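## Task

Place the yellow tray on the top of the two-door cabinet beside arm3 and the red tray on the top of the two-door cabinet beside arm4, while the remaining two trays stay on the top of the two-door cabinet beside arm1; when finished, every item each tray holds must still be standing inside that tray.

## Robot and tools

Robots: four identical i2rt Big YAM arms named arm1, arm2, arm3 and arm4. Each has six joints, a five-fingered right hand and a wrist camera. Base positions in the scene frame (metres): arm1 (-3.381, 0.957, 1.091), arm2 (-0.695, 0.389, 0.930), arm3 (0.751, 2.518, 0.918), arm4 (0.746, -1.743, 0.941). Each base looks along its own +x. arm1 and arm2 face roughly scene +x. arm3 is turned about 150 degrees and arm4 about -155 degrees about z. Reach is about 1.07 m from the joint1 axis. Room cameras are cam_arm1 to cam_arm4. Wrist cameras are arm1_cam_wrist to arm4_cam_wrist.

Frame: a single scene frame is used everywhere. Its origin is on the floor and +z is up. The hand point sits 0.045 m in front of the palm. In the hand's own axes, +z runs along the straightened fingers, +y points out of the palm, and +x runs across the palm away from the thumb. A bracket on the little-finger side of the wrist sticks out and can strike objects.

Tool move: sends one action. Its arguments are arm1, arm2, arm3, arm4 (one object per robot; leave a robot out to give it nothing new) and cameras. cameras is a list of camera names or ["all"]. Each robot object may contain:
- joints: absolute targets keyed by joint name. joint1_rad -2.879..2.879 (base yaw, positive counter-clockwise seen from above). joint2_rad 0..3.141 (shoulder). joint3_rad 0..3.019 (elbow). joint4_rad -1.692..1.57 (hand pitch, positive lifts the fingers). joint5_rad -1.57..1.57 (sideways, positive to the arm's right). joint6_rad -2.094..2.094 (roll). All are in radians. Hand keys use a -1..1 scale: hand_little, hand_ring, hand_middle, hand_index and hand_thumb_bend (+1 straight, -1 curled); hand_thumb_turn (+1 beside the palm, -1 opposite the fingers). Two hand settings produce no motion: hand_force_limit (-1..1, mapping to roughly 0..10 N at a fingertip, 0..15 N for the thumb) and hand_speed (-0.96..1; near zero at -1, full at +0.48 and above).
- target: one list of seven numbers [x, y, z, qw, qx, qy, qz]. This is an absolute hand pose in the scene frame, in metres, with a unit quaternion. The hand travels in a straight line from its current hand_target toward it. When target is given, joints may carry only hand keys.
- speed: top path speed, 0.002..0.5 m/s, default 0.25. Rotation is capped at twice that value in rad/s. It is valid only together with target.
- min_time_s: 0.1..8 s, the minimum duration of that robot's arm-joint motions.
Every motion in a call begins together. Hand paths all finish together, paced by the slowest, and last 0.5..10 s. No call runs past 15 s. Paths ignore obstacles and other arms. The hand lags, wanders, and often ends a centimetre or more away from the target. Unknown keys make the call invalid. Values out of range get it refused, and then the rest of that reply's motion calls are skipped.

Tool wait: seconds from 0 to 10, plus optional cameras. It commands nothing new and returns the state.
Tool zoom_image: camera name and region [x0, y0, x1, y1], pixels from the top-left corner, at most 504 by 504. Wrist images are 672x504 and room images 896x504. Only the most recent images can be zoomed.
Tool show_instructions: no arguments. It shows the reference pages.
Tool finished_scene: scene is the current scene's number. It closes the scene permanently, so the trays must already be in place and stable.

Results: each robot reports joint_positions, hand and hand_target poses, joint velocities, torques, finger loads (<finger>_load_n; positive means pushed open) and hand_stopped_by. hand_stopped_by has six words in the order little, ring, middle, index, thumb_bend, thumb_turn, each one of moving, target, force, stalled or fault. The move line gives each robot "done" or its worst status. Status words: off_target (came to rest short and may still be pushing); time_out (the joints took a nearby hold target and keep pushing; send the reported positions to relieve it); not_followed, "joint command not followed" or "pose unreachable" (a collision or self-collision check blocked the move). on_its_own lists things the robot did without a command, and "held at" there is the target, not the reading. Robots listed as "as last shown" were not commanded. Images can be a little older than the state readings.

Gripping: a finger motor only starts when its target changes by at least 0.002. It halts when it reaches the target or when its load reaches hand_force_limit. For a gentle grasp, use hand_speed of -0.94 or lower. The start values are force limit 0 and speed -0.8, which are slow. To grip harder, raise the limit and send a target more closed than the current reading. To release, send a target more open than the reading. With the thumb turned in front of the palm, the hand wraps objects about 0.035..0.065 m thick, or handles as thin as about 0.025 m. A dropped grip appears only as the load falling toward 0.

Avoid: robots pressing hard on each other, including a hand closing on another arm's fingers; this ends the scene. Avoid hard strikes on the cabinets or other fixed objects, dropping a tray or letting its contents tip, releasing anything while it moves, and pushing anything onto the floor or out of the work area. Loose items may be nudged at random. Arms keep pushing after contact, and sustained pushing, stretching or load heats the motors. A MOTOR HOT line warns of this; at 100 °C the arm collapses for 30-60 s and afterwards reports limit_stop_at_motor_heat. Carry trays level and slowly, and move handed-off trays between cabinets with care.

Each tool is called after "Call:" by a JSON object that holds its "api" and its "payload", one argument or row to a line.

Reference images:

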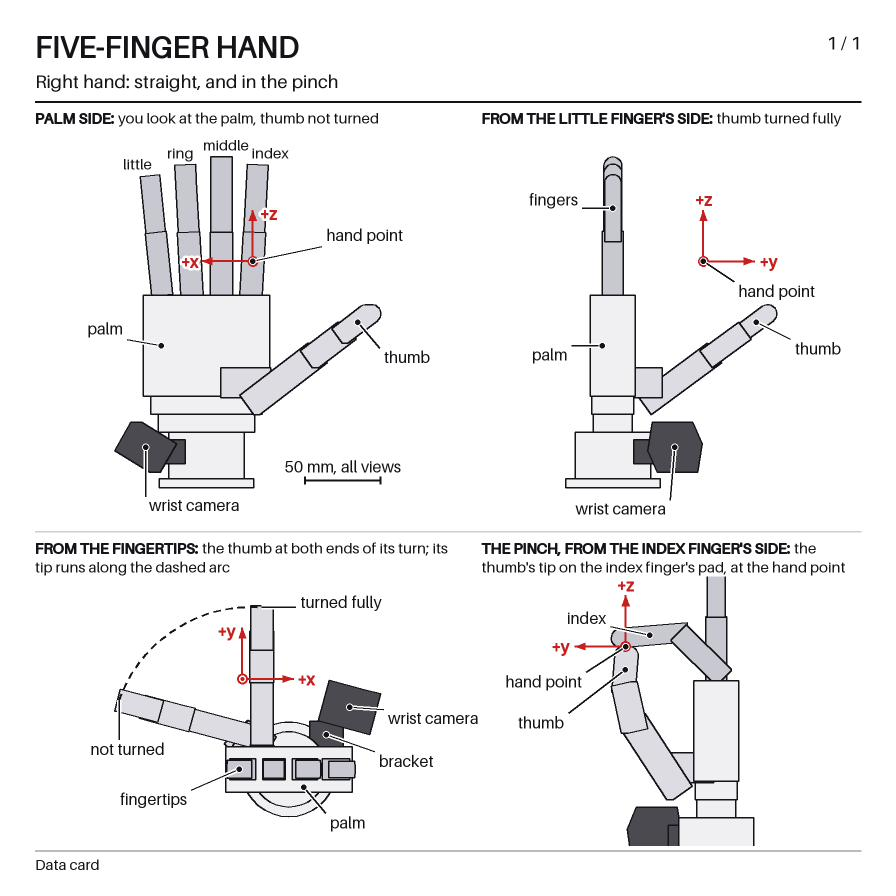

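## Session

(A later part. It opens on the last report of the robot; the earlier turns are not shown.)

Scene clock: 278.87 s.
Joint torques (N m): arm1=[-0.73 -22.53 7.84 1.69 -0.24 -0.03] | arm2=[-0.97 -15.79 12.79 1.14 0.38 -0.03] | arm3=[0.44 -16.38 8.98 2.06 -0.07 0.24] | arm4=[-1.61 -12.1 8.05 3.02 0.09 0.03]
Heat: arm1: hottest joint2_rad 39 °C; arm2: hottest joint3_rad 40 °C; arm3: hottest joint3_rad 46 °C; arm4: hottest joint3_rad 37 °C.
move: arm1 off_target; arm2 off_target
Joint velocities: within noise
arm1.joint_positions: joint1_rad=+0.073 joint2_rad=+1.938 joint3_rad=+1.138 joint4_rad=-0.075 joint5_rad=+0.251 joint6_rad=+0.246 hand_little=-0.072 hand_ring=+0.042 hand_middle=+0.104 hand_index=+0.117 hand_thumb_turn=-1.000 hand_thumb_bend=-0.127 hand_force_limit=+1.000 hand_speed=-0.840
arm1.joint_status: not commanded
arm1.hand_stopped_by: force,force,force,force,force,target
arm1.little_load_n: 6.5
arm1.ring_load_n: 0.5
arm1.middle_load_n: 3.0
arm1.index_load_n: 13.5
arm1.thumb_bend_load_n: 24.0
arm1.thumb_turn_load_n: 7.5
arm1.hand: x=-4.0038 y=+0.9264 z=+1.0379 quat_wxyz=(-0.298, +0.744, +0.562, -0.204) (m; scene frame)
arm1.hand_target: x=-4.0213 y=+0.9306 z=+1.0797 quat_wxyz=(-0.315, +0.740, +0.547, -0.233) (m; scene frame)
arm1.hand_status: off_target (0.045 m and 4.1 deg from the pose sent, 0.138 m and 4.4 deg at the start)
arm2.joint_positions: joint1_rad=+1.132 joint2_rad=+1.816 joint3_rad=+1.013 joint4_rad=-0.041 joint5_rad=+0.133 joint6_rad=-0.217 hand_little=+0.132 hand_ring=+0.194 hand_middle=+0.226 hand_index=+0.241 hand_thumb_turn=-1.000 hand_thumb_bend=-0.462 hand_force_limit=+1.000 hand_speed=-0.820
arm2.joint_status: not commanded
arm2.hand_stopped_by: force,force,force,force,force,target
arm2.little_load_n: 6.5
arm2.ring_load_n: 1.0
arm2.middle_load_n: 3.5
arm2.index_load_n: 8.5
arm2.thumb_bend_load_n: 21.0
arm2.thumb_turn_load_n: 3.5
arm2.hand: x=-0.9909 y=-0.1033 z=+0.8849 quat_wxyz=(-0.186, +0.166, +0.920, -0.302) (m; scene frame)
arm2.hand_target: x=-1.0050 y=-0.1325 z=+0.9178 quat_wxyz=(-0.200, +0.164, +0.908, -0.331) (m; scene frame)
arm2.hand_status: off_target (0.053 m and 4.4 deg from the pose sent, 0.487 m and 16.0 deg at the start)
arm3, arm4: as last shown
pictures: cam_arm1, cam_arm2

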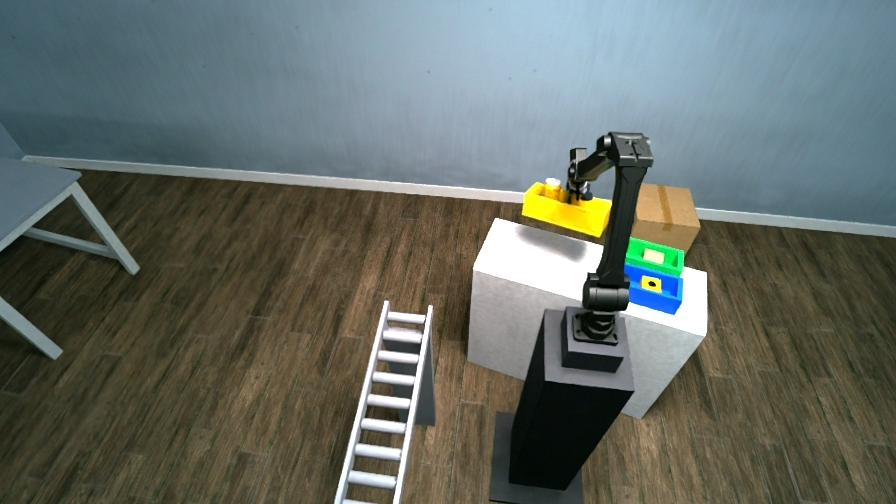

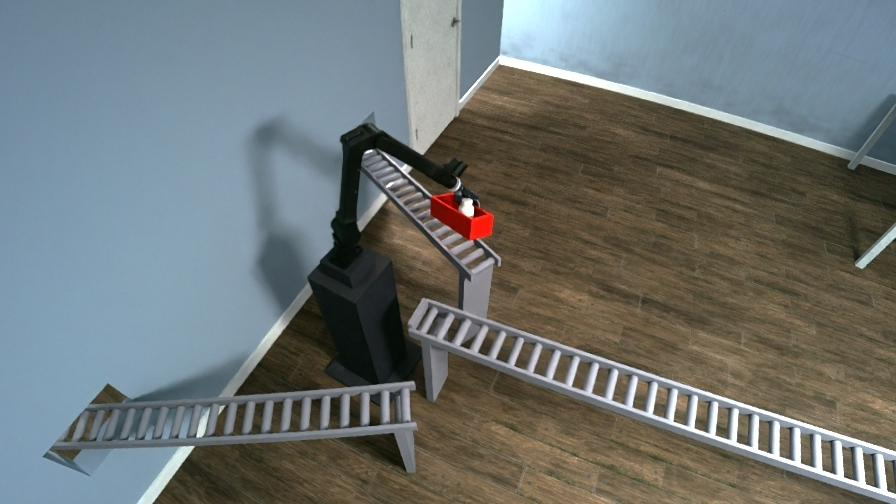

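Call:
{"api": "move", "payload": {
  "arm1": {"joints": {"joint1_rad": 1.6, "joint5_rad": 0.08, "joint6_rad": 0.09}, "min_time_s": 4.3},
  "arm2": {"target": [-1.006, -0.182, 0.84, -0.1966, 0.1704, 0.9053, -0.3352], "speed": 0.1},
  "cameras": ["cam_arm2", "cam_arm1"]
}}

Call:
{"api": "zoom_image", "payload": {
  "camera": "cam_arm2",
  "region": [410, 170, 530, 290]
}}

Scene clock: 287.43 s.
Joint torques (N m): arm1=[-0.03 -22.53 7.8 1.69 -0.27 -0.03] | arm2=[-0.62 -18.37 11.22 2.84 0.44 0.03] | arm3=[0.56 -16.38 8.98 2.04 -0.08 0.24] | arm4=[-1.49 -12.22 8.02 3.02 0.08 0.03]
Heat: arm1: hottest joint2_rad 40 °C; arm2: hottest joint3_rad 41 °C; arm3: hottest joint3_rad 46 °C; arm4: hottest joint3_rad 37 °C.
move: arm1 done; arm2 off_target
Joint velocities: within noise
arm1.joint_positions: joint1_rad=+1.604 joint2_rad=+1.938 joint3_rad=+1.138 joint4_rad=-0.075 joint5_rad=+0.086 joint6_rad=+0.088 hand_little=-0.072 hand_ring=+0.042 hand_middle=+0.104 hand_index=+0.117 hand_thumb_turn=-1.000 hand_thumb_bend=-0.127 hand_force_limit=+1.000 hand_speed=-0.840
arm1.joint_status: all done
arm1.hand_stopped_by: force,force,force,force,force,target
arm1.little_load_n: 5.5
arm1.ring_load_n: 0.5
arm1.middle_load_n: 2.0
arm1.index_load_n: 13.0
arm1.thumb_bend_load_n: 24.0
arm1.thumb_turn_load_n: 7.0
arm1.hand: x=-3.3507 y=+0.3412 z=+1.0299 quat_wxyz=(-0.025, +0.046, +0.939, -0.340) (m; scene frame)
arm1.hand_target: x=-3.3526 y=+0.3233 z=+1.0712 quat_wxyz=(-0.021, +0.050, +0.926, -0.374) (m; scene frame)
arm1.hand_status: not commanded
arm2.joint_positions: joint1_rad=+1.170 joint2_rad=+2.041 joint3_rad=+1.117 joint4_rad=+0.044 joint5_rad=+0.157 joint6_rad=-0.173 hand_little=+0.132 hand_ring=+0.194 hand_middle=+0.226 hand_index=+0.241 hand_thumb_turn=-1.000 hand_thumb_bend=-0.462 hand_force_limit=+1.000 hand_speed=-0.820
arm2.joint_status: not commanded
arm2.hand_stopped_by: force,force,force,force,force,target
arm2.little_load_n: 6.5
arm2.ring_load_n: 1.5
arm2.middle_load_n: 3.5
arm2.index_load_n: 8.0
arm2.thumb_bend_load_n: 21.0
arm2.thumb_turn_load_n: 3.5
arm2.hand: x=-0.9877 y=-0.1397 z=+0.8060 quat_wxyz=(-0.179, +0.173, +0.925, -0.289) (m; scene frame)
arm2.hand_target: x=-1.0040 y=-0.1793 z=+0.8421 quat_wxyz=(-0.197, +0.170, +0.905, -0.336) (m; scene frame)
arm2.hand_status: off_target (0.057 m and 6.1 deg from the pose sent, 0.092 m and 4.4 deg at the start)
arm3, arm4: as last shown
arm3.thumb_bend_load_n: 0.5
pictures: cam_arm1, cam_arm2

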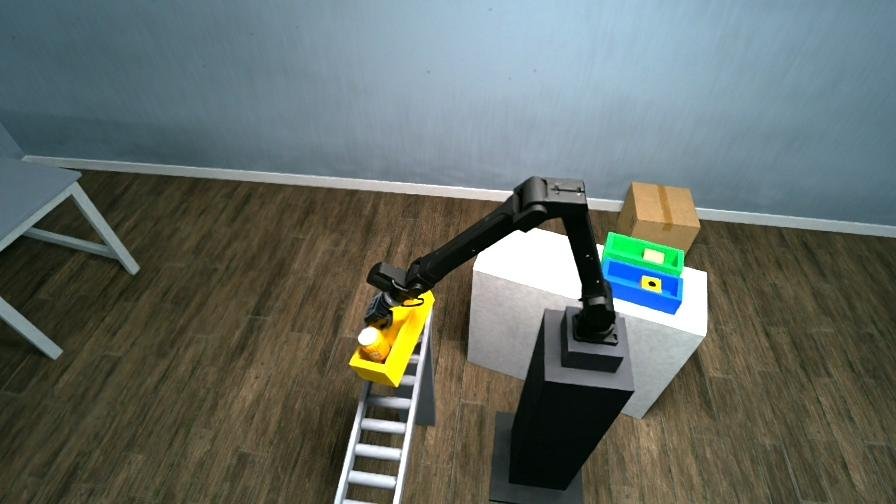

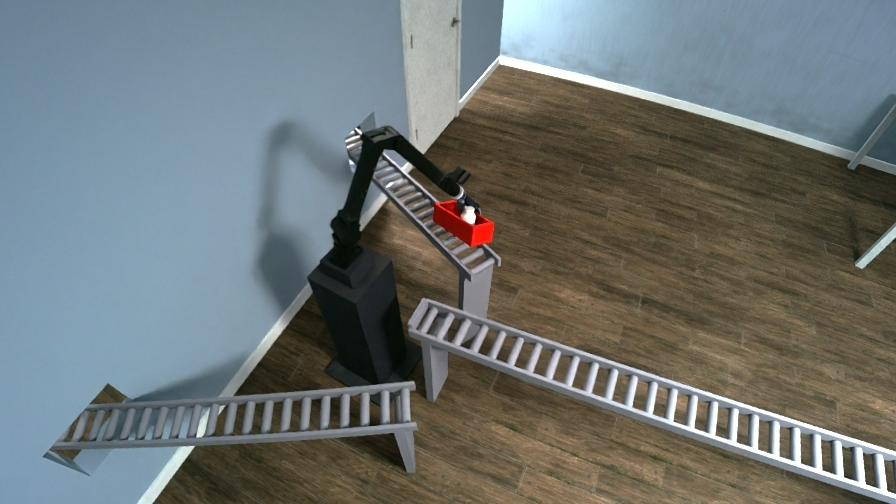

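Scaled by 4.200 from the camera's 896x504 image, which has a finer 1280x720 frame.

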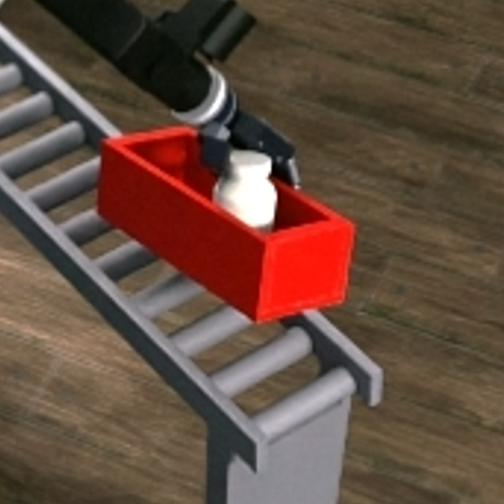

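Call:
{"api": "move", "payload": {
  "arm1": {"target": [-3.32, 0.325, 0.99, 0, 0, 0.9205, -0.3907], "speed": 0.1},
  "cameras": ["cam_arm2", "cam_arm1"]
}}

Call:
{"api": "zoom_image", "payload": {
  "camera": "cam_arm2",
  "region": [425, 180, 505, 290]
}}

Call:
{"api": "zoom_image", "payload": {
  "camera": "cam_arm1",
  "region": [345, 280, 445, 430]
}}

Scene clock: 298.60 s.
Joint torques (N m): arm1=[0.97 -19.02 7.08 3.62 -0.5 -0.01] | arm2=[-0.26 -17.9 11.28 2.84 0.45 0.01] | arm3=[0.44 -16.38 8.95 2.06 -0.08 0.24] | arm4=[-1.9 -12.69 8.18 2.91 0.09 0.03]
Heat: arm1: hottest joint2_rad 41 °C; arm2: hottest joint3_rad 44 °C; arm3: hottest joint3_rad 46 °C; arm4: hottest joint3_rad 37 °C.
move: arm1 off_target
Joint velocities: within noise
arm1.joint_positions: joint1_rad=+1.636 joint2_rad=+2.052 joint3_rad=+1.085 joint4_rad=+0.127 joint5_rad=+0.048 joint6_rad=+0.039 hand_little=-0.072 hand_ring=+0.042 hand_middle=+0.104 hand_index=+0.117 hand_thumb_turn=-1.000 hand_thumb_bend=-0.127 hand_force_limit=+1.000 hand_speed=-0.840
arm1.joint_status: not commanded
arm1.hand_stopped_by: force,force,force,force,force,target
arm1.little_load_n: 5.5
arm1.ring_load_n: 0.5
arm1.middle_load_n: 2.5
arm1.index_load_n: 13.0
arm1.thumb_bend_load_n: 24.0
arm1.thumb_turn_load_n: 7.0
arm1.hand: x=-3.3269 y=+0.3496 z=+0.9689 quat_wxyz=(-0.009, +0.002, +0.934, -0.356) (m; scene frame)
arm1.hand_target: x=-3.3189 y=+0.3268 z=+0.9900 quat_wxyz=(+0.000, -0.001, +0.921, -0.390) (m; scene frame)
arm1.hand_status: off_target (0.033 m and 4.4 deg from the pose sent, 0.053 m and 8.6 deg at the start)
arm2, arm3, arm4: as last shown
arm2.little_load_n: 7.0
arm2.ring_load_n: 1.0
arm2.index_load_n: 8.5
arm3.middle_load_n: 0.5
arm3.thumb_bend_load_n: 0.0
pictures: cam_arm1, cam_arm2

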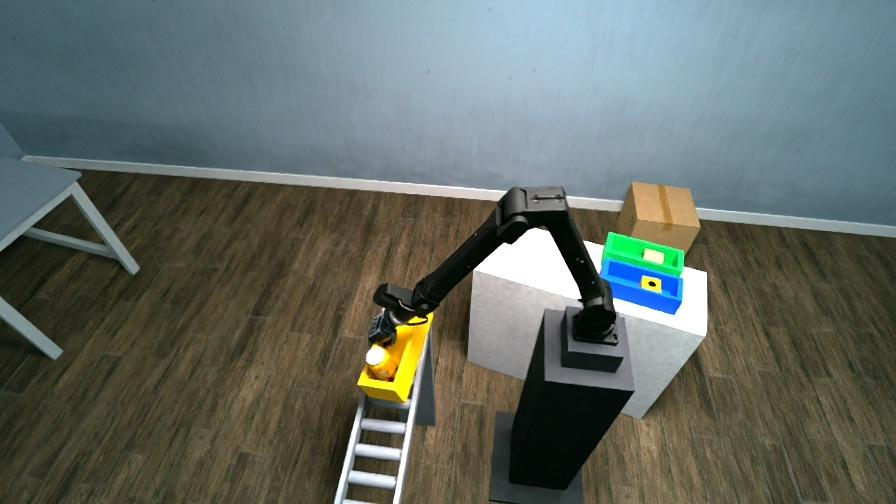

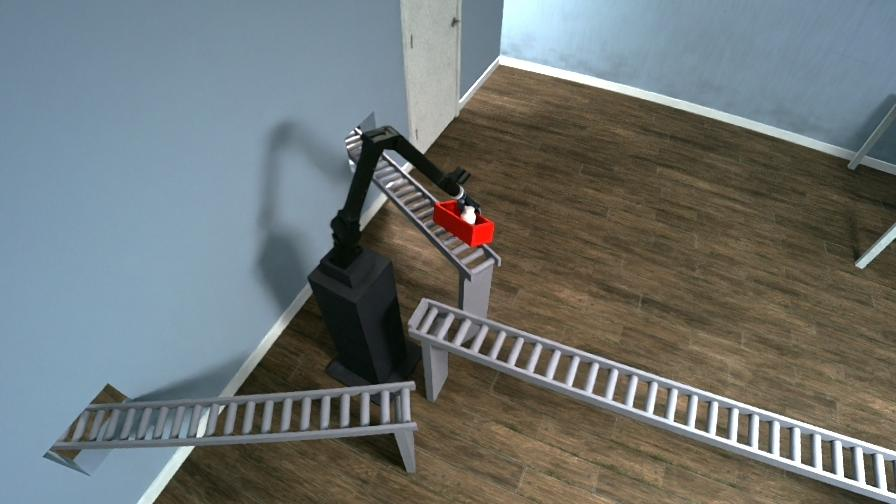

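Scaled by 4.582 from the camera's 896x504 image, which has a finer 1280x720 frame.

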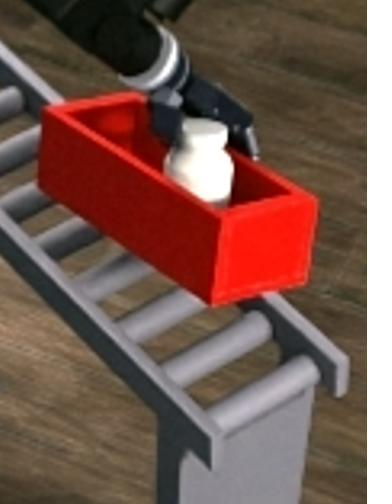

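Scaled by 3.360 from the camera's 896x504 image, which has a finer 1280x720 frame.

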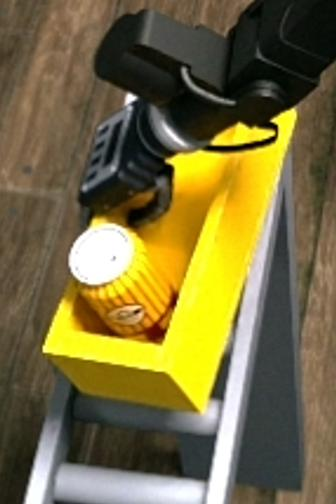

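Call:
{"api": "move", "payload": {
  "arm1": {"target": [-3.318, 0.309, 0.945, 0, 0, 0.9205, -0.3907], "speed": 0.08},
  "arm2": {"target": [-0.999, -0.178, 0.815, -0.2196, 0.2332, 0.8914, -0.3207], "speed": 0.08},
  "cameras": ["cam_arm2", "cam_arm1"]
}}

Call:
{"api": "zoom_image", "payload": {
  "camera": "cam_arm2",
  "region": [425, 180, 505, 290]
}}

Call:
{"api": "zoom_image", "payload": {
  "camera": "cam_arm1",
  "region": [345, 290, 445, 440]
}}

Scene clock: 308.30 s.
Joint torques (N m): arm1=[1.03 -18.61 8.94 3.55 -0.45 0.02] | arm2=[-0.73 -18.43 10.69 2.51 0.56 -0.02] | arm3=[0.5 -16.38 8.96 2.04 -0.08 0.25] | arm4=[-1.55 -12.57 8.17 3.02 0.08 0.06]
Heat: arm1: hottest joint2_rad 41 °C; arm2: hottest joint3_rad 45 °C; arm3: hottest joint3_rad 46 °C; arm4: hottest joint3_rad 37 °C.
move: arm1 off_target; arm2 off_target
Joint velocities: within noise
arm1.joint_positions: joint1_rad=+1.636 joint2_rad=+2.159 joint3_rad=+1.106 joint4_rad=+0.192 joint5_rad=+0.048 joint6_rad=+0.039 hand_little=-0.072 hand_ring=+0.042 hand_middle=+0.104 hand_index=+0.117 hand_thumb_turn=-1.000 hand_thumb_bend=-0.127 hand_force_limit=+1.000 hand_speed=-0.840
arm1.joint_status: not commanded
arm1.hand_stopped_by: force,force,force,force,force,target
arm1.little_load_n: 5.5
arm1.ring_load_n: 0.5
arm1.middle_load_n: 2.0
arm1.index_load_n: 13.0
arm1.thumb_bend_load_n: 24.0
arm1.thumb_turn_load_n: 7.5
arm1.hand: x=-3.3272 y=+0.3515 z=+0.9216 quat_wxyz=(-0.009, +0.002, +0.938, -0.346) (m; scene frame)
arm1.hand_target: x=-3.3179 y=+0.3118 z=+0.9471 quat_wxyz=(+0.000, +0.000, +0.921, -0.391) (m; scene frame)
arm1.hand_status: off_target (0.049 m and 5.6 deg from the pose sent, 0.048 m and 4.4 deg at the start)
arm2.joint_positions: joint1_rad=+1.199 joint2_rad=+2.087 joint3_rad=+1.117 joint4_rad=+0.070 joint5_rad=+0.274 joint6_rad=-0.047 hand_little=+0.132 hand_ring=+0.194 hand_middle=+0.226 hand_index=+0.241 hand_thumb_turn=-1.000 hand_thumb_bend=-0.462 hand_force_limit=+1.000 hand_speed=-0.820
arm2.joint_status: not commanded
arm2.hand_stopped_by: force,force,force,force,force,target
arm2.little_load_n: 6.5
arm2.ring_load_n: 1.5
arm2.middle_load_n: 3.5
arm2.index_load_n: 8.5
arm2.thumb_bend_load_n: 21.0
arm2.thumb_turn_load_n: 3.5
arm2.hand: x=-0.9841 y=-0.1382 z=+0.7845 quat_wxyz=(-0.206, +0.234, +0.909, -0.277) (m; scene frame)
arm2.hand_target: x=-0.9974 y=-0.1760 z=+0.8159 quat_wxyz=(-0.219, +0.233, +0.891, -0.321) (m; scene frame)
arm2.hand_status: off_target (0.052 m and 5.6 deg from the pose sent, 0.041 m and 9.9 deg at the start)
arm3, arm4: as last shown
arm3.middle_load_n: 0.0
arm4.middle_load_n: -0.5
pictures: cam_arm1, cam_arm2

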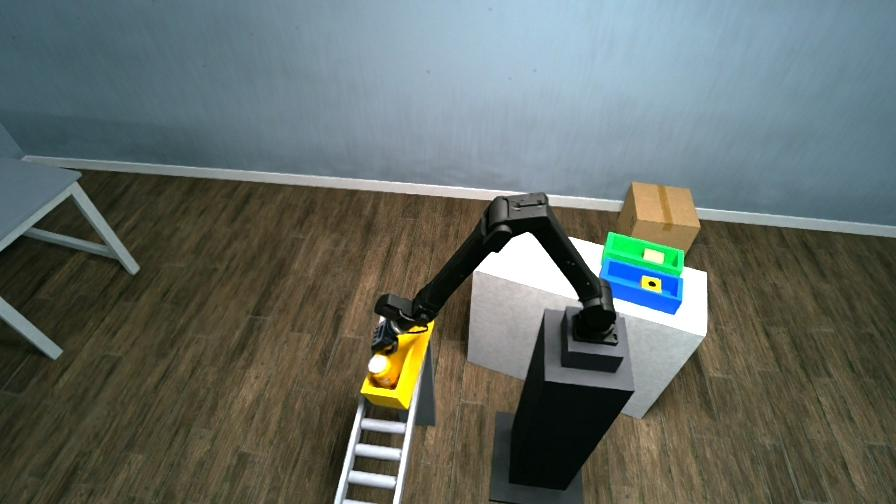

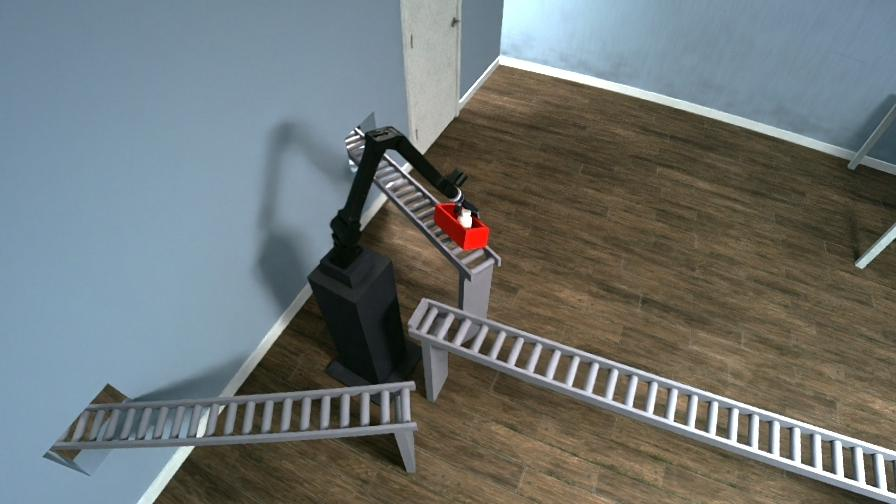

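Scaled by 4.582 from the camera's 896x504 image, which has a finer 1280x720 frame.

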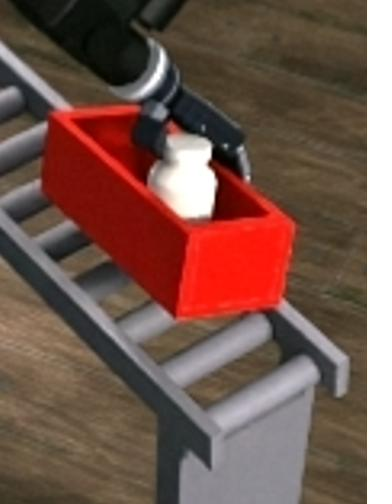

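Scaled by 3.360 from the camera's 896x504 image, which has a finer 1280x720 frame.

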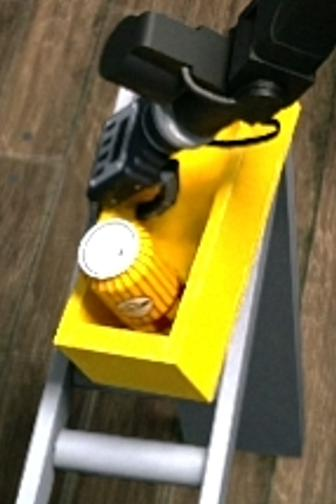

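Call:
{"api": "move", "payload": {
  "cameras": ["arm2_cam_wrist", "arm1_cam_wrist"]
}}

Scene clock: 323.03 s.
Joint torques (N m): arm1=[0.97 -18.67 8.94 3.55 -0.44 0.02] | arm2=[-0.21 -17.79 10.65 2.41 0.52 0.01] | arm3=[0.56 -16.32 8.99 2.06 -0.07 0.24] | arm4=[-1.61 -12.45 8.06 3.03 0.07 0.06]
Heat: arm1: hottest joint2_rad 41 °C; arm2: hottest joint3_rad 46 °C; arm3: hottest joint3_rad 46 °C; arm4: hottest joint3_rad 37 °C.
Joint velocities: within noise
arm1.joint_positions: joint1_rad=+1.636 joint2_rad=+2.159 joint3_rad=+1.106 joint4_rad=+0.192 joint5_rad=+0.048 joint6_rad=+0.039 hand_little=-0.072 hand_ring=+0.042 hand_middle=+0.104 hand_index=+0.117 hand_thumb_turn=-1.000 hand_thumb_bend=-0.127 hand_force_limit=+1.000 hand_speed=-0.840
arm1.joint_status: not commanded
arm1.hand_stopped_by: force,force,force,force,force,target
arm1.little_load_n: 5.5
arm1.ring_load_n: 0.0
arm1.middle_load_n: 2.5
arm1.index_load_n: 13.0
arm1.thumb_bend_load_n: 24.0
arm1.thumb_turn_load_n: 7.0
arm1.hand: x=-3.3272 y=+0.3515 z=+0.9216 quat_wxyz=(-0.009, +0.002, +0.938, -0.346) (m; scene frame)
arm1.hand_target: x=-3.3179 y=+0.3118 z=+0.9471 quat_wxyz=(+0.000, +0.000, +0.921, -0.391) (m; scene frame)
arm1.hand_status: off_target (0.049 m and 5.6 deg from the pose sent, 0.048 m and 4.4 deg at the start)
arm2.joint_positions: joint1_rad=+1.199 joint2_rad=+2.087 joint3_rad=+1.117 joint4_rad=+0.070 joint5_rad=+0.274 joint6_rad=-0.047 hand_little=+0.132 hand_ring=+0.194 hand_middle=+0.226 hand_index=+0.241 hand_thumb_turn=-1.000 hand_thumb_bend=-0.462 hand_force_limit=+1.000 hand_speed=-0.820
arm2.joint_status: not commanded
arm2.hand_stopped_by: force,force,force,force,force,target
arm2.little_load_n: 7.0
arm2.ring_load_n: 1.5
arm2.middle_load_n: 3.5
arm2.index_load_n: 8.5
arm2.thumb_bend_load_n: 21.0
arm2.thumb_turn_load_n: 3.5
arm2.hand: x=-0.9841 y=-0.1382 z=+0.7845 quat_wxyz=(-0.206, +0.234, +0.909, -0.277) (m; scene frame)
arm2.hand_target: x=-0.9974 y=-0.1760 z=+0.8159 quat_wxyz=(-0.219, +0.233, +0.891, -0.321) (m; scene frame)
arm2.hand_status: off_target (0.052 m and 5.6 deg from the pose sent, 0.041 m and 9.9 deg at the start)
arm3.joint_positions: joint1_rad=-1.563 joint2_rad=+1.698 joint3_rad=+1.128 joint4_rad=-0.244 joint5_rad=+0.016 joint6_rad=-0.011 hand_little=+0.550 hand_ring=+0.550 hand_middle=+0.550 hand_index=+0.550 hand_thumb_turn=-1.000 hand_thumb_bend=+0.250 hand_force_limit=+0.000 hand_speed=-0.500
arm3.joint_status: not commanded
arm3.hand_stopped_by: target,target,target,target,target,target
arm3.little_load_n: 0.0
arm3.ring_load_n: 0.0
arm3.middle_load_n: 0.0
arm3.index_load_n: 0.0
arm3.thumb_bend_load_n: 0.0
arm3.thumb_turn_load_n: 0.0
arm3.hand: x=+1.0681 y=+2.0091 z=+0.9706 quat_wxyz=(-0.092, +0.236, -0.900, +0.356) (m; scene frame)
arm3.hand_target: x=+1.0713 y=+2.0046 z=+0.9665 quat_wxyz=(-0.096, +0.230, -0.899, +0.361) (m; scene frame)
arm3.hand_status: not commanded
arm4.joint_positions: joint1_rad=+1.473 joint2_rad=+1.699 joint3_rad=+1.142 joint4_rad=-0.246 joint5_rad=-0.016 joint6_rad=-0.017 hand_little=+0.550 hand_ring=+0.550 hand_middle=+0.550 hand_index=+0.550 hand_thumb_turn=-1.000 hand_thumb_bend=+0.250 hand_force_limit=+0.000 hand_speed=-0.500
arm4.joint_status: not commanded
arm4.hand_stopped_by: target,target,target,target,target,target
arm4.little_load_n: 0.0
arm4.ring_load_n: 0.0
arm4.middle_load_n: 0.0
arm4.index_load_n: 0.0
arm4.thumb_bend_load_n: 0.0
arm4.thumb_turn_load_n: 0.0
arm4.hand: x=+1.0236 y=-1.2061 z=+1.0032 quat_wxyz=(-0.364, +0.897, -0.232, +0.095) (m; scene frame)
arm4.hand_target: x=+1.0245 y=-1.2064 z=+0.9928 quat_wxyz=(-0.363, +0.895, -0.242, +0.094) (m; scene frame)
arm4.hand_status: not commanded
pictures: arm1_cam_wrist, arm2_cam_wrist

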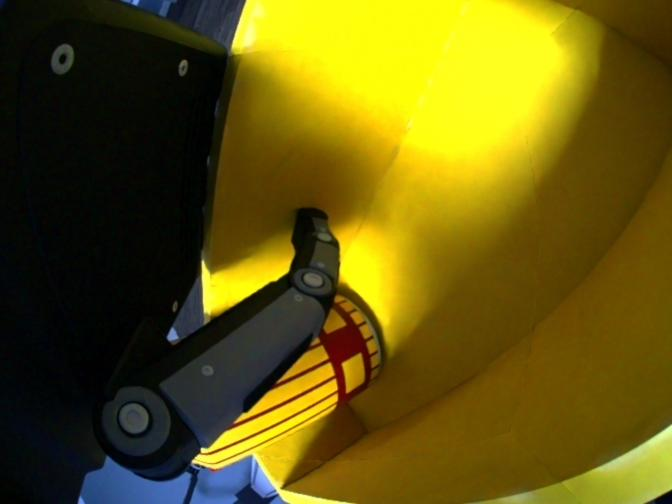

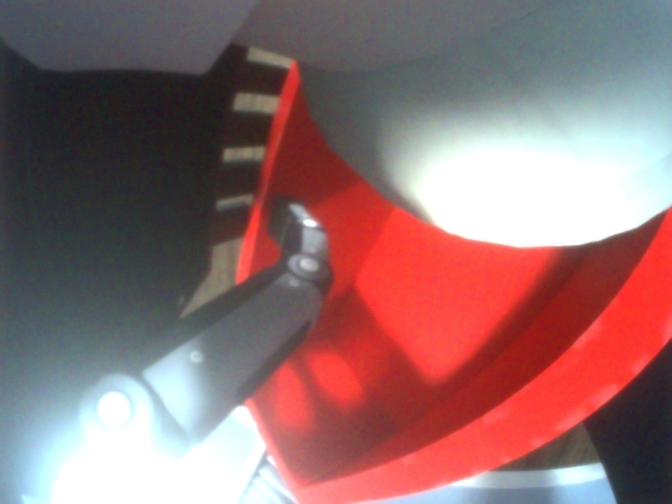

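Call:
{"api": "move", "payload": {
  "arm1": {"target": [-3.318, 0.309, 0.92, 0, 0, 0.9205, -0.3907], "speed": 0.05},
  "arm2": {"target": [-0.999, -0.178, 0.82, -0.1399, 0.2001, 0.8679, -0.4327], "speed": 0.1},
  "cameras": ["cam_arm2", "cam_arm1", "arm2_cam_wrist"]
}}

Call:
{"api": "zoom_image", "payload": {
  "camera": "cam_arm2",
  "region": [425, 180, 505, 290]
}}

Call:
{"api": "zoom_image", "payload": {
  "camera": "cam_arm1",
  "region": [345, 290, 445, 440]
}}

Scene clock: 342.30 s.
Joint torques (N m): arm1=[0.97 -18.78 8.4 3.51 -0.39 0.02] | arm2=[-2.43 -18.08 6.94 3.12 -0.15 -0.14] | arm3=[0.56 -16.26 8.95 2.04 -0.08 0.24] | arm4=[-1.67 -12.16 8.1 3.08 0.05 0.03]
Heat: arm1: hottest joint2_rad 41 °C; arm2: hottest joint3_rad 47 °C; arm3: hottest joint3_rad 46 °C; arm4: hottest joint3_rad 37 °C.
move: arm1 off_target; arm2 off_target
Joint velocities: within noise
arm1.joint_positions: joint1_rad=+1.636 joint2_rad=+2.214 joint3_rad=+1.120 joint4_rad=+0.241 joint5_rad=+0.047 joint6_rad=+0.039 hand_little=-0.072 hand_ring=+0.042 hand_middle=+0.104 hand_index=+0.117 hand_thumb_turn=-1.000 hand_thumb_bend=-0.127 hand_force_limit=+1.000 hand_speed=-0.840
arm1.joint_status: not commanded
arm1.hand_stopped_by: force,force,force,force,force,target
arm1.little_load_n: 6.0
arm1.ring_load_n: 0.0
arm1.middle_load_n: 2.5
arm1.index_load_n: 12.5
arm1.thumb_bend_load_n: 24.0
arm1.thumb_turn_load_n: 7.0
arm1.hand: x=-3.3269 y=+0.3488 z=+0.9000 quat_wxyz=(-0.008, +0.002, +0.937, -0.350) (m; scene frame)
arm1.hand_target: x=-3.3178 y=+0.3114 z=+0.9220 quat_wxyz=(+0.000, +0.000, +0.920, -0.391) (m; scene frame)
arm1.hand_status: off_target (0.045 m and 5.2 deg from the pose sent, 0.044 m and 5.6 deg at the start)
arm2.joint_positions: joint1_rad=+1.140 joint2_rad=+2.087 joint3_rad=+1.031 joint4_rad=+0.369 joint5_rad=+0.008 joint6_rad=-0.059 hand_little=+0.132 hand_ring=+0.194 hand_middle=+0.226 hand_index=+0.241 hand_thumb_turn=-1.000 hand_thumb_bend=-0.462 hand_force_limit=+1.000 hand_speed=-0.820
arm2.joint_status: not commanded
arm2.hand_stopped_by: force,force,force,force,force,target
arm2.little_load_n: 6.5
arm2.ring_load_n: 1.0
arm2.middle_load_n: 3.5
arm2.index_load_n: 8.0
arm2.thumb_bend_load_n: 21.0
arm2.thumb_turn_load_n: 3.5
arm2.hand: x=-0.9816 y=-0.1644 z=+0.7974 quat_wxyz=(-0.125, +0.207, +0.883, -0.403) (m; scene frame)
arm2.hand_target: x=-0.9990 y=-0.1777 z=+0.8196 quat_wxyz=(-0.140, +0.200, +0.868, -0.432) (m; scene frame)
arm2.hand_status: off_target (0.032 m and 4.3 deg from the pose sent, 0.055 m and 20.3 deg at the start)
arm3, arm4: as last shown
arm4.index_load_n: 0.5
pictures: arm2_cam_wrist, cam_arm1, cam_arm2

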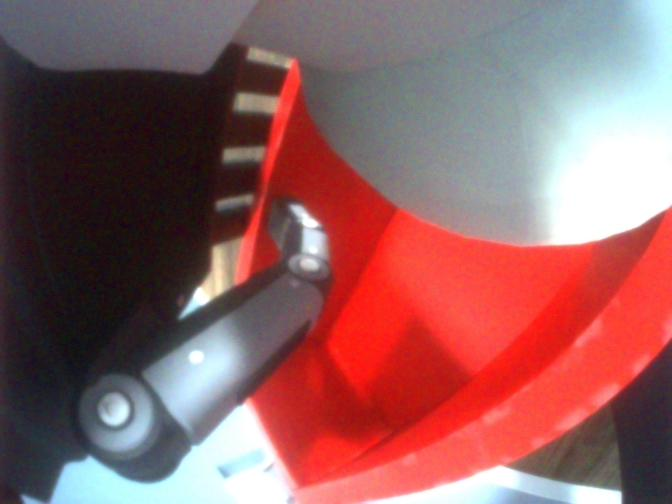

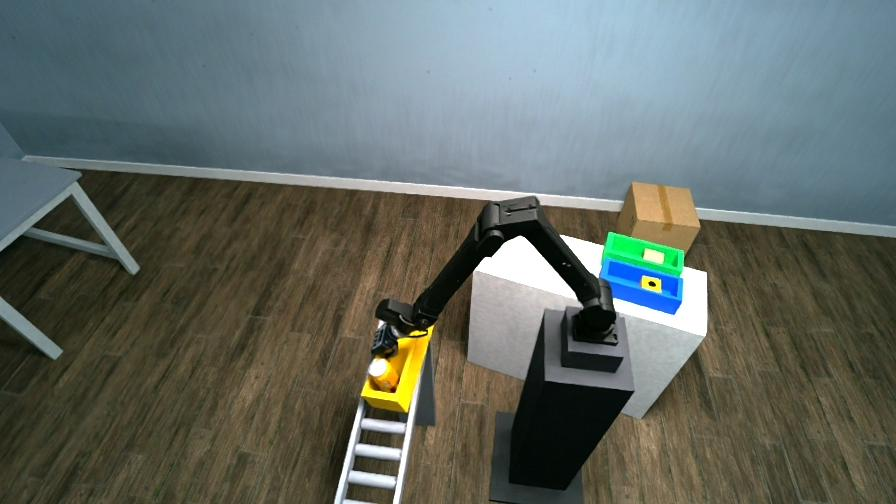

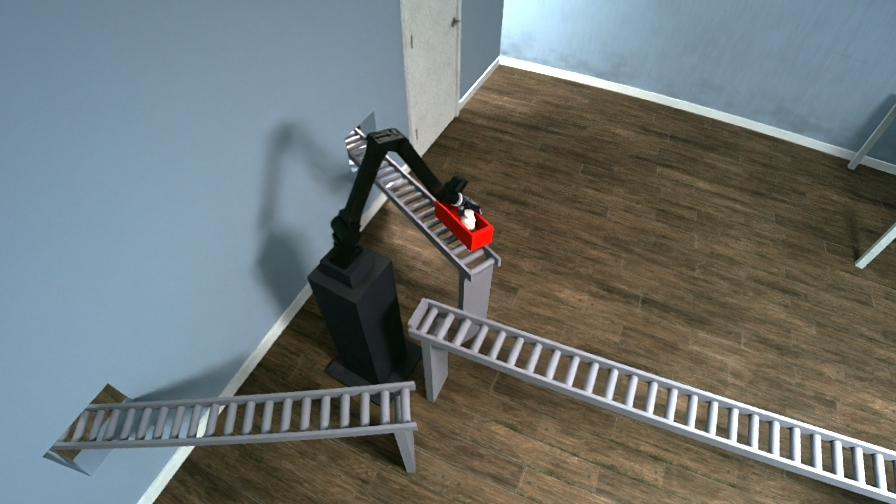

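Scaled by 4.582 from the camera's 896x504 image, which has a finer 1280x720 frame.

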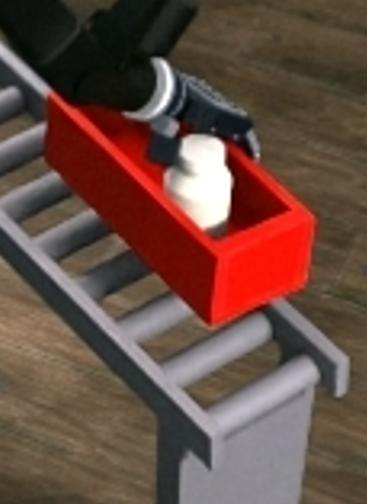

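Scaled by 3.360 from the camera's 896x504 image, which has a finer 1280x720 frame.

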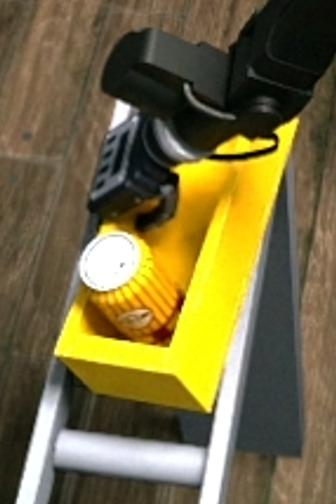

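Call:
{"api": "move", "payload": {
  "arm1": {"target": [-3.318, 0.309, 0.897, 0, 0, 0.9205, -0.3907], "speed": 0.05},
  "arm2": {"target": [-0.984, -0.149, 0.79, -0.1434, 0.1976, 0.8602, -0.4478], "speed": 0.06},
  "cameras": ["cam_arm2", "cam_arm1"]
}}

Call:
{"api": "zoom_image", "payload": {
  "camera": "cam_arm2",
  "region": [425, 180, 505, 290]
}}

Call:
{"api": "zoom_image", "payload": {
  "camera": "cam_arm1",
  "region": [345, 290, 445, 440]
}}

Scene clock: 350.20 s.
Joint torques (N m): arm1=[0.85 -16.97 7.66 3.19 -0.13 0.03] | arm2=[-1.96 -16.79 5.76 3.15 -0.16 -0.2] | arm3=[0.5 -16.32 8.95 2.04 -0.08 0.24] | arm4=[-1.9 -11.87 8.06 2.95 0.08 0.04]
Heat: arm1: hottest joint2_rad 40 °C; arm2: hottest joint3_rad 45 °C; arm3: hottest joint3_rad 46 °C; arm4: hottest joint3_rad 37 °C.
move: arm1 off_target; arm2 off_target
Joint velocities: within noise
arm1.joint_positions: joint1_rad=+1.638 joint2_rad=+2.249 joint3_rad=+1.151 joint4_rad=+0.290 joint5_rad=+0.030 joint6_rad=+0.039 hand_little=-0.072 hand_ring=+0.042 hand_middle=+0.104 hand_index=+0.117 hand_thumb_turn=-1.000 hand_thumb_bend=-0.127 hand_force_limit=+1.000 hand_speed=-0.840
arm1.joint_status: not commanded
arm1.hand_stopped_by: force,force,force,force,force,target
arm1.little_load_n: 7.0
arm1.ring_load_n: 0.5
arm1.middle_load_n: 1.5
arm1.index_load_n: 10.5
arm1.thumb_bend_load_n: 23.5
arm1.thumb_turn_load_n: 6.5
arm1.hand: x=-3.3217 y=+0.3313 z=+0.8954 quat_wxyz=(+0.001, -0.002, +0.929, -0.370) (m; scene frame)
arm1.hand_target: x=-3.3153 y=+0.3102 z=+0.8974 quat_wxyz=(+0.005, -0.002, +0.921, -0.391) (m; scene frame)
arm1.hand_status: off_target (0.023 m and 2.6 deg from the pose sent, 0.041 m and 5.2 deg at the start)
arm2.joint_positions: joint1_rad=+1.137 joint2_rad=+2.127 joint3_rad=+0.921 joint4_rad=+0.554 joint5_rad=+0.001 joint6_rad=-0.061 hand_little=+0.132 hand_ring=+0.194 hand_middle=+0.226 hand_index=+0.241 hand_thumb_turn=-1.000 hand_thumb_bend=-0.462 hand_force_limit=+1.000 hand_speed=-0.820
arm2.joint_status: not commanded
arm2.hand_stopped_by: force,force,force,force,force,target
arm2.little_load_n: 6.5
arm2.ring_load_n: 1.0
arm2.middle_load_n: 3.5
arm2.index_load_n: 8.0
arm2.thumb_bend_load_n: 21.5
arm2.thumb_turn_load_n: 3.5
arm2.hand: x=-0.9656 y=-0.1353 z=+0.7695 quat_wxyz=(-0.127, +0.205, +0.876, -0.419) (m; scene frame)
arm2.hand_target: x=-0.9834 y=-0.1486 z=+0.7906 quat_wxyz=(-0.143, +0.197, +0.861, -0.447) (m; scene frame)
arm2.hand_status: off_target (0.031 m and 4.3 deg from the pose sent, 0.017 m and 6.2 deg at the start)
arm3, arm4: as last shown
arm4.index_load_n: 0.0
pictures: cam_arm1, cam_arm2

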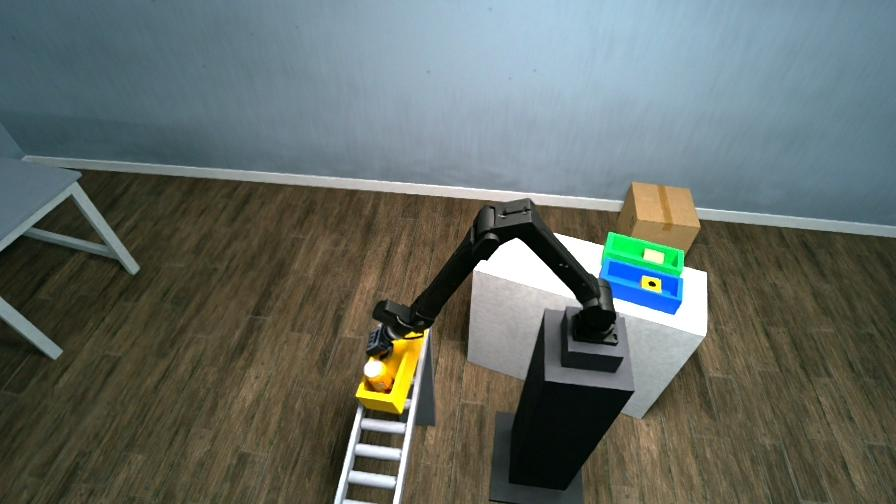

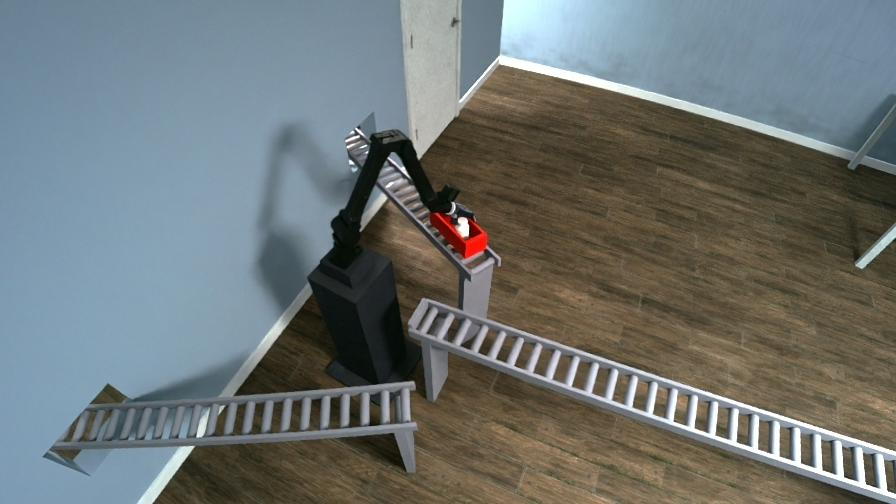

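Scaled by 4.582 from the camera's 896x504 image, which has a finer 1280x720 frame.

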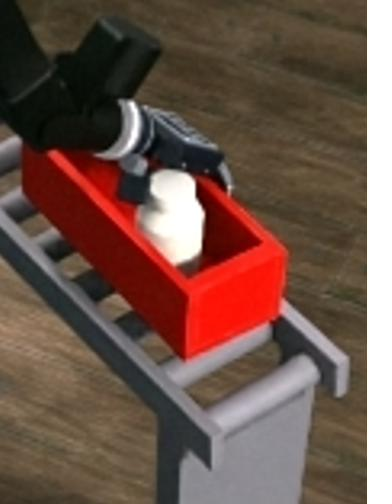

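Scaled by 3.360 from the camera's 896x504 image, which has a finer 1280x720 frame.

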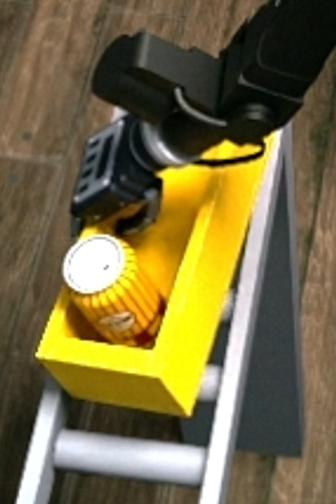

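Call:
{"api": "move", "payload": {
  "arm1": {"target": [-3.315, 0.338, 0.928, 0, 0, 0.9205, -0.3907], "speed": 0.06},
  "arm2": {"target": [-0.985, -0.151, 0.77, -0.1434, 0.1976, 0.8602, -0.4478], "speed": 0.05},
  "cameras": ["cam_arm2", "cam_arm1"]
}}

Call:
{"api": "zoom_image", "payload": {
  "camera": "cam_arm2",
  "region": [425, 180, 505, 290]
}}

Call:
{"api": "zoom_image", "payload": {
  "camera": "cam_arm1",
  "region": [345, 290, 445, 440]
}}

Scene clock: 356.77 s.
Joint torques (N m): arm1=[1.2 -21.95 4.66 2.63 -0.05 0.08] | arm2=[-2.43 -17.44 6.39 3.43 -0.09 -0.17] | arm3=[0.5 -16.32 8.96 2.04 -0.08 0.25] | arm4=[-1.79 -12.34 8.18 2.84 0.07 0.06]
Heat: arm1: hottest joint2_rad 40 °C; arm2: hottest joint3_rad 44 °C; arm3: hottest joint3_rad 46 °C; arm4: hottest joint3_rad 37 °C.
move: arm1 off_target; arm2 off_target
Joint velocities: within noise
arm1.joint_positions: joint1_rad=+1.642 joint2_rad=+2.210 joint3_rad=+1.080 joint4_rad=+0.300 joint5_rad=+0.056 joint6_rad=+0.039 hand_little=-0.072 hand_ring=+0.042 hand_middle=+0.104 hand_index=+0.117 hand_thumb_turn=-1.000 hand_thumb_bend=-0.127 hand_force_limit=+1.000 hand_speed=-0.840
arm1.joint_status: not commanded
arm1.hand_stopped_by: force,force,force,force,force,target
arm1.little_load_n: 7.0
arm1.ring_load_n: 0.5
arm1.middle_load_n: 2.5
arm1.index_load_n: 12.0
arm1.thumb_bend_load_n: 24.0
arm1.thumb_turn_load_n: 7.0
arm1.hand: x=-3.3254 y=+0.3563 z=+0.8985 quat_wxyz=(-0.011, +0.001, +0.932, -0.361) (m; scene frame)
arm1.hand_target: x=-3.3174 y=+0.3374 z=+0.9275 quat_wxyz=(-0.005, +0.002, +0.920, -0.391) (m; scene frame)
arm1.hand_status: off_target (0.036 m and 3.9 deg from the pose sent, 0.034 m and 2.6 deg at the start)
arm2.joint_positions: joint1_rad=+1.137 joint2_rad=+2.181 joint3_rad=+0.921 joint4_rad=+0.596 joint5_rad=+0.001 joint6_rad=-0.061 hand_little=+0.132 hand_ring=+0.194 hand_middle=+0.226 hand_index=+0.241 hand_thumb_turn=-1.000 hand_thumb_bend=-0.462 hand_force_limit=+1.000 hand_speed=-0.820
arm2.joint_status: not commanded
arm2.hand_stopped_by: force,force,force,force,force,target
arm2.little_load_n: 7.0
arm2.ring_load_n: 1.0
arm2.middle_load_n: 3.5
arm2.index_load_n: 8.0
arm2.thumb_bend_load_n: 21.0
arm2.thumb_turn_load_n: 3.5
arm2.hand: x=-0.9620 y=-0.1290 z=+0.7464 quat_wxyz=(-0.126, +0.205, +0.878, -0.414) (m; scene frame)
arm2.hand_target: x=-0.9844 y=-0.1503 z=+0.7712 quat_wxyz=(-0.144, +0.198, +0.860, -0.448) (m; scene frame)
arm2.hand_status: off_target (0.040 m and 5.0 deg from the pose sent, 0.025 m and 4.3 deg at the start)
arm3, arm4: as last shown
arm3.thumb_bend_load_n: 0.5
pictures: cam_arm1, cam_arm2

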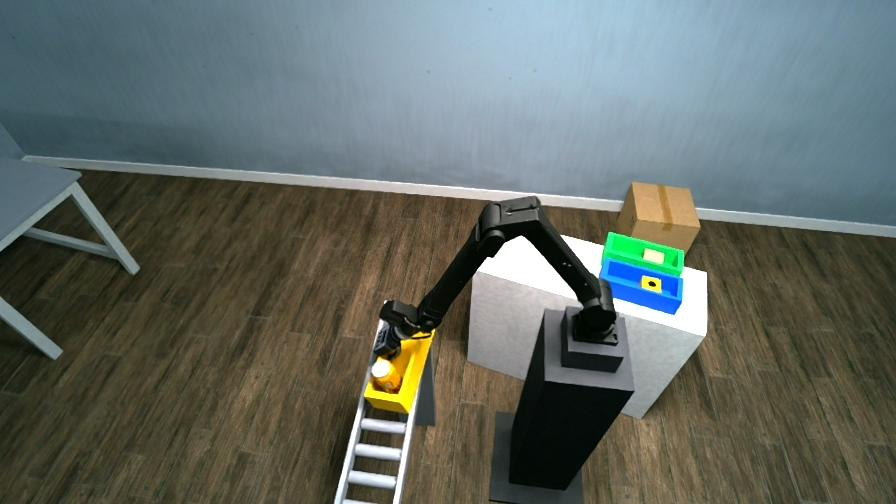

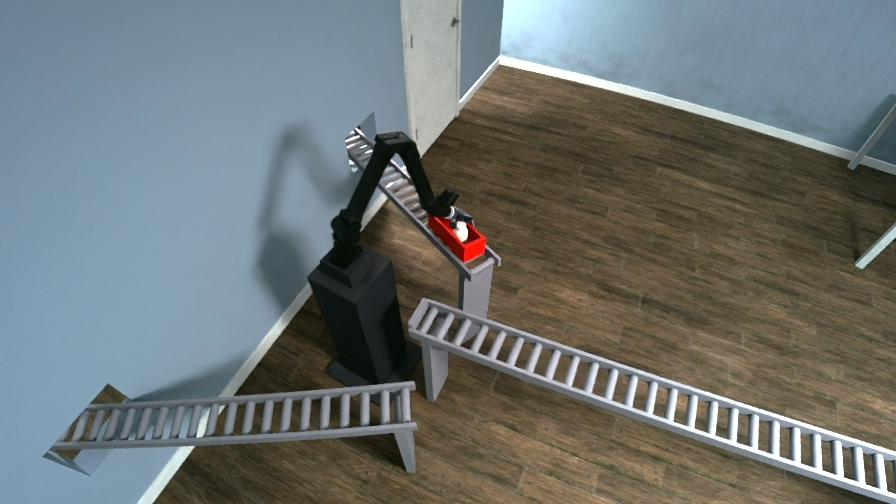

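Scaled by 4.582 from the camera's 896x504 image, which has a finer 1280x720 frame.

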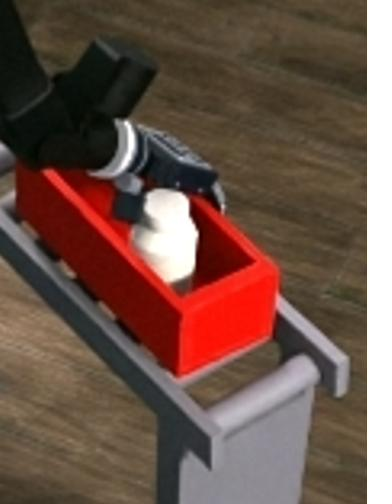

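Scaled by 3.360 from the camera's 896x504 image, which has a finer 1280x720 frame.

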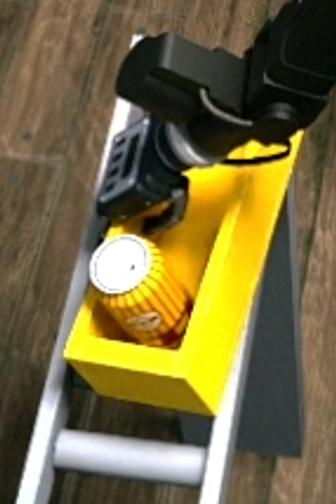

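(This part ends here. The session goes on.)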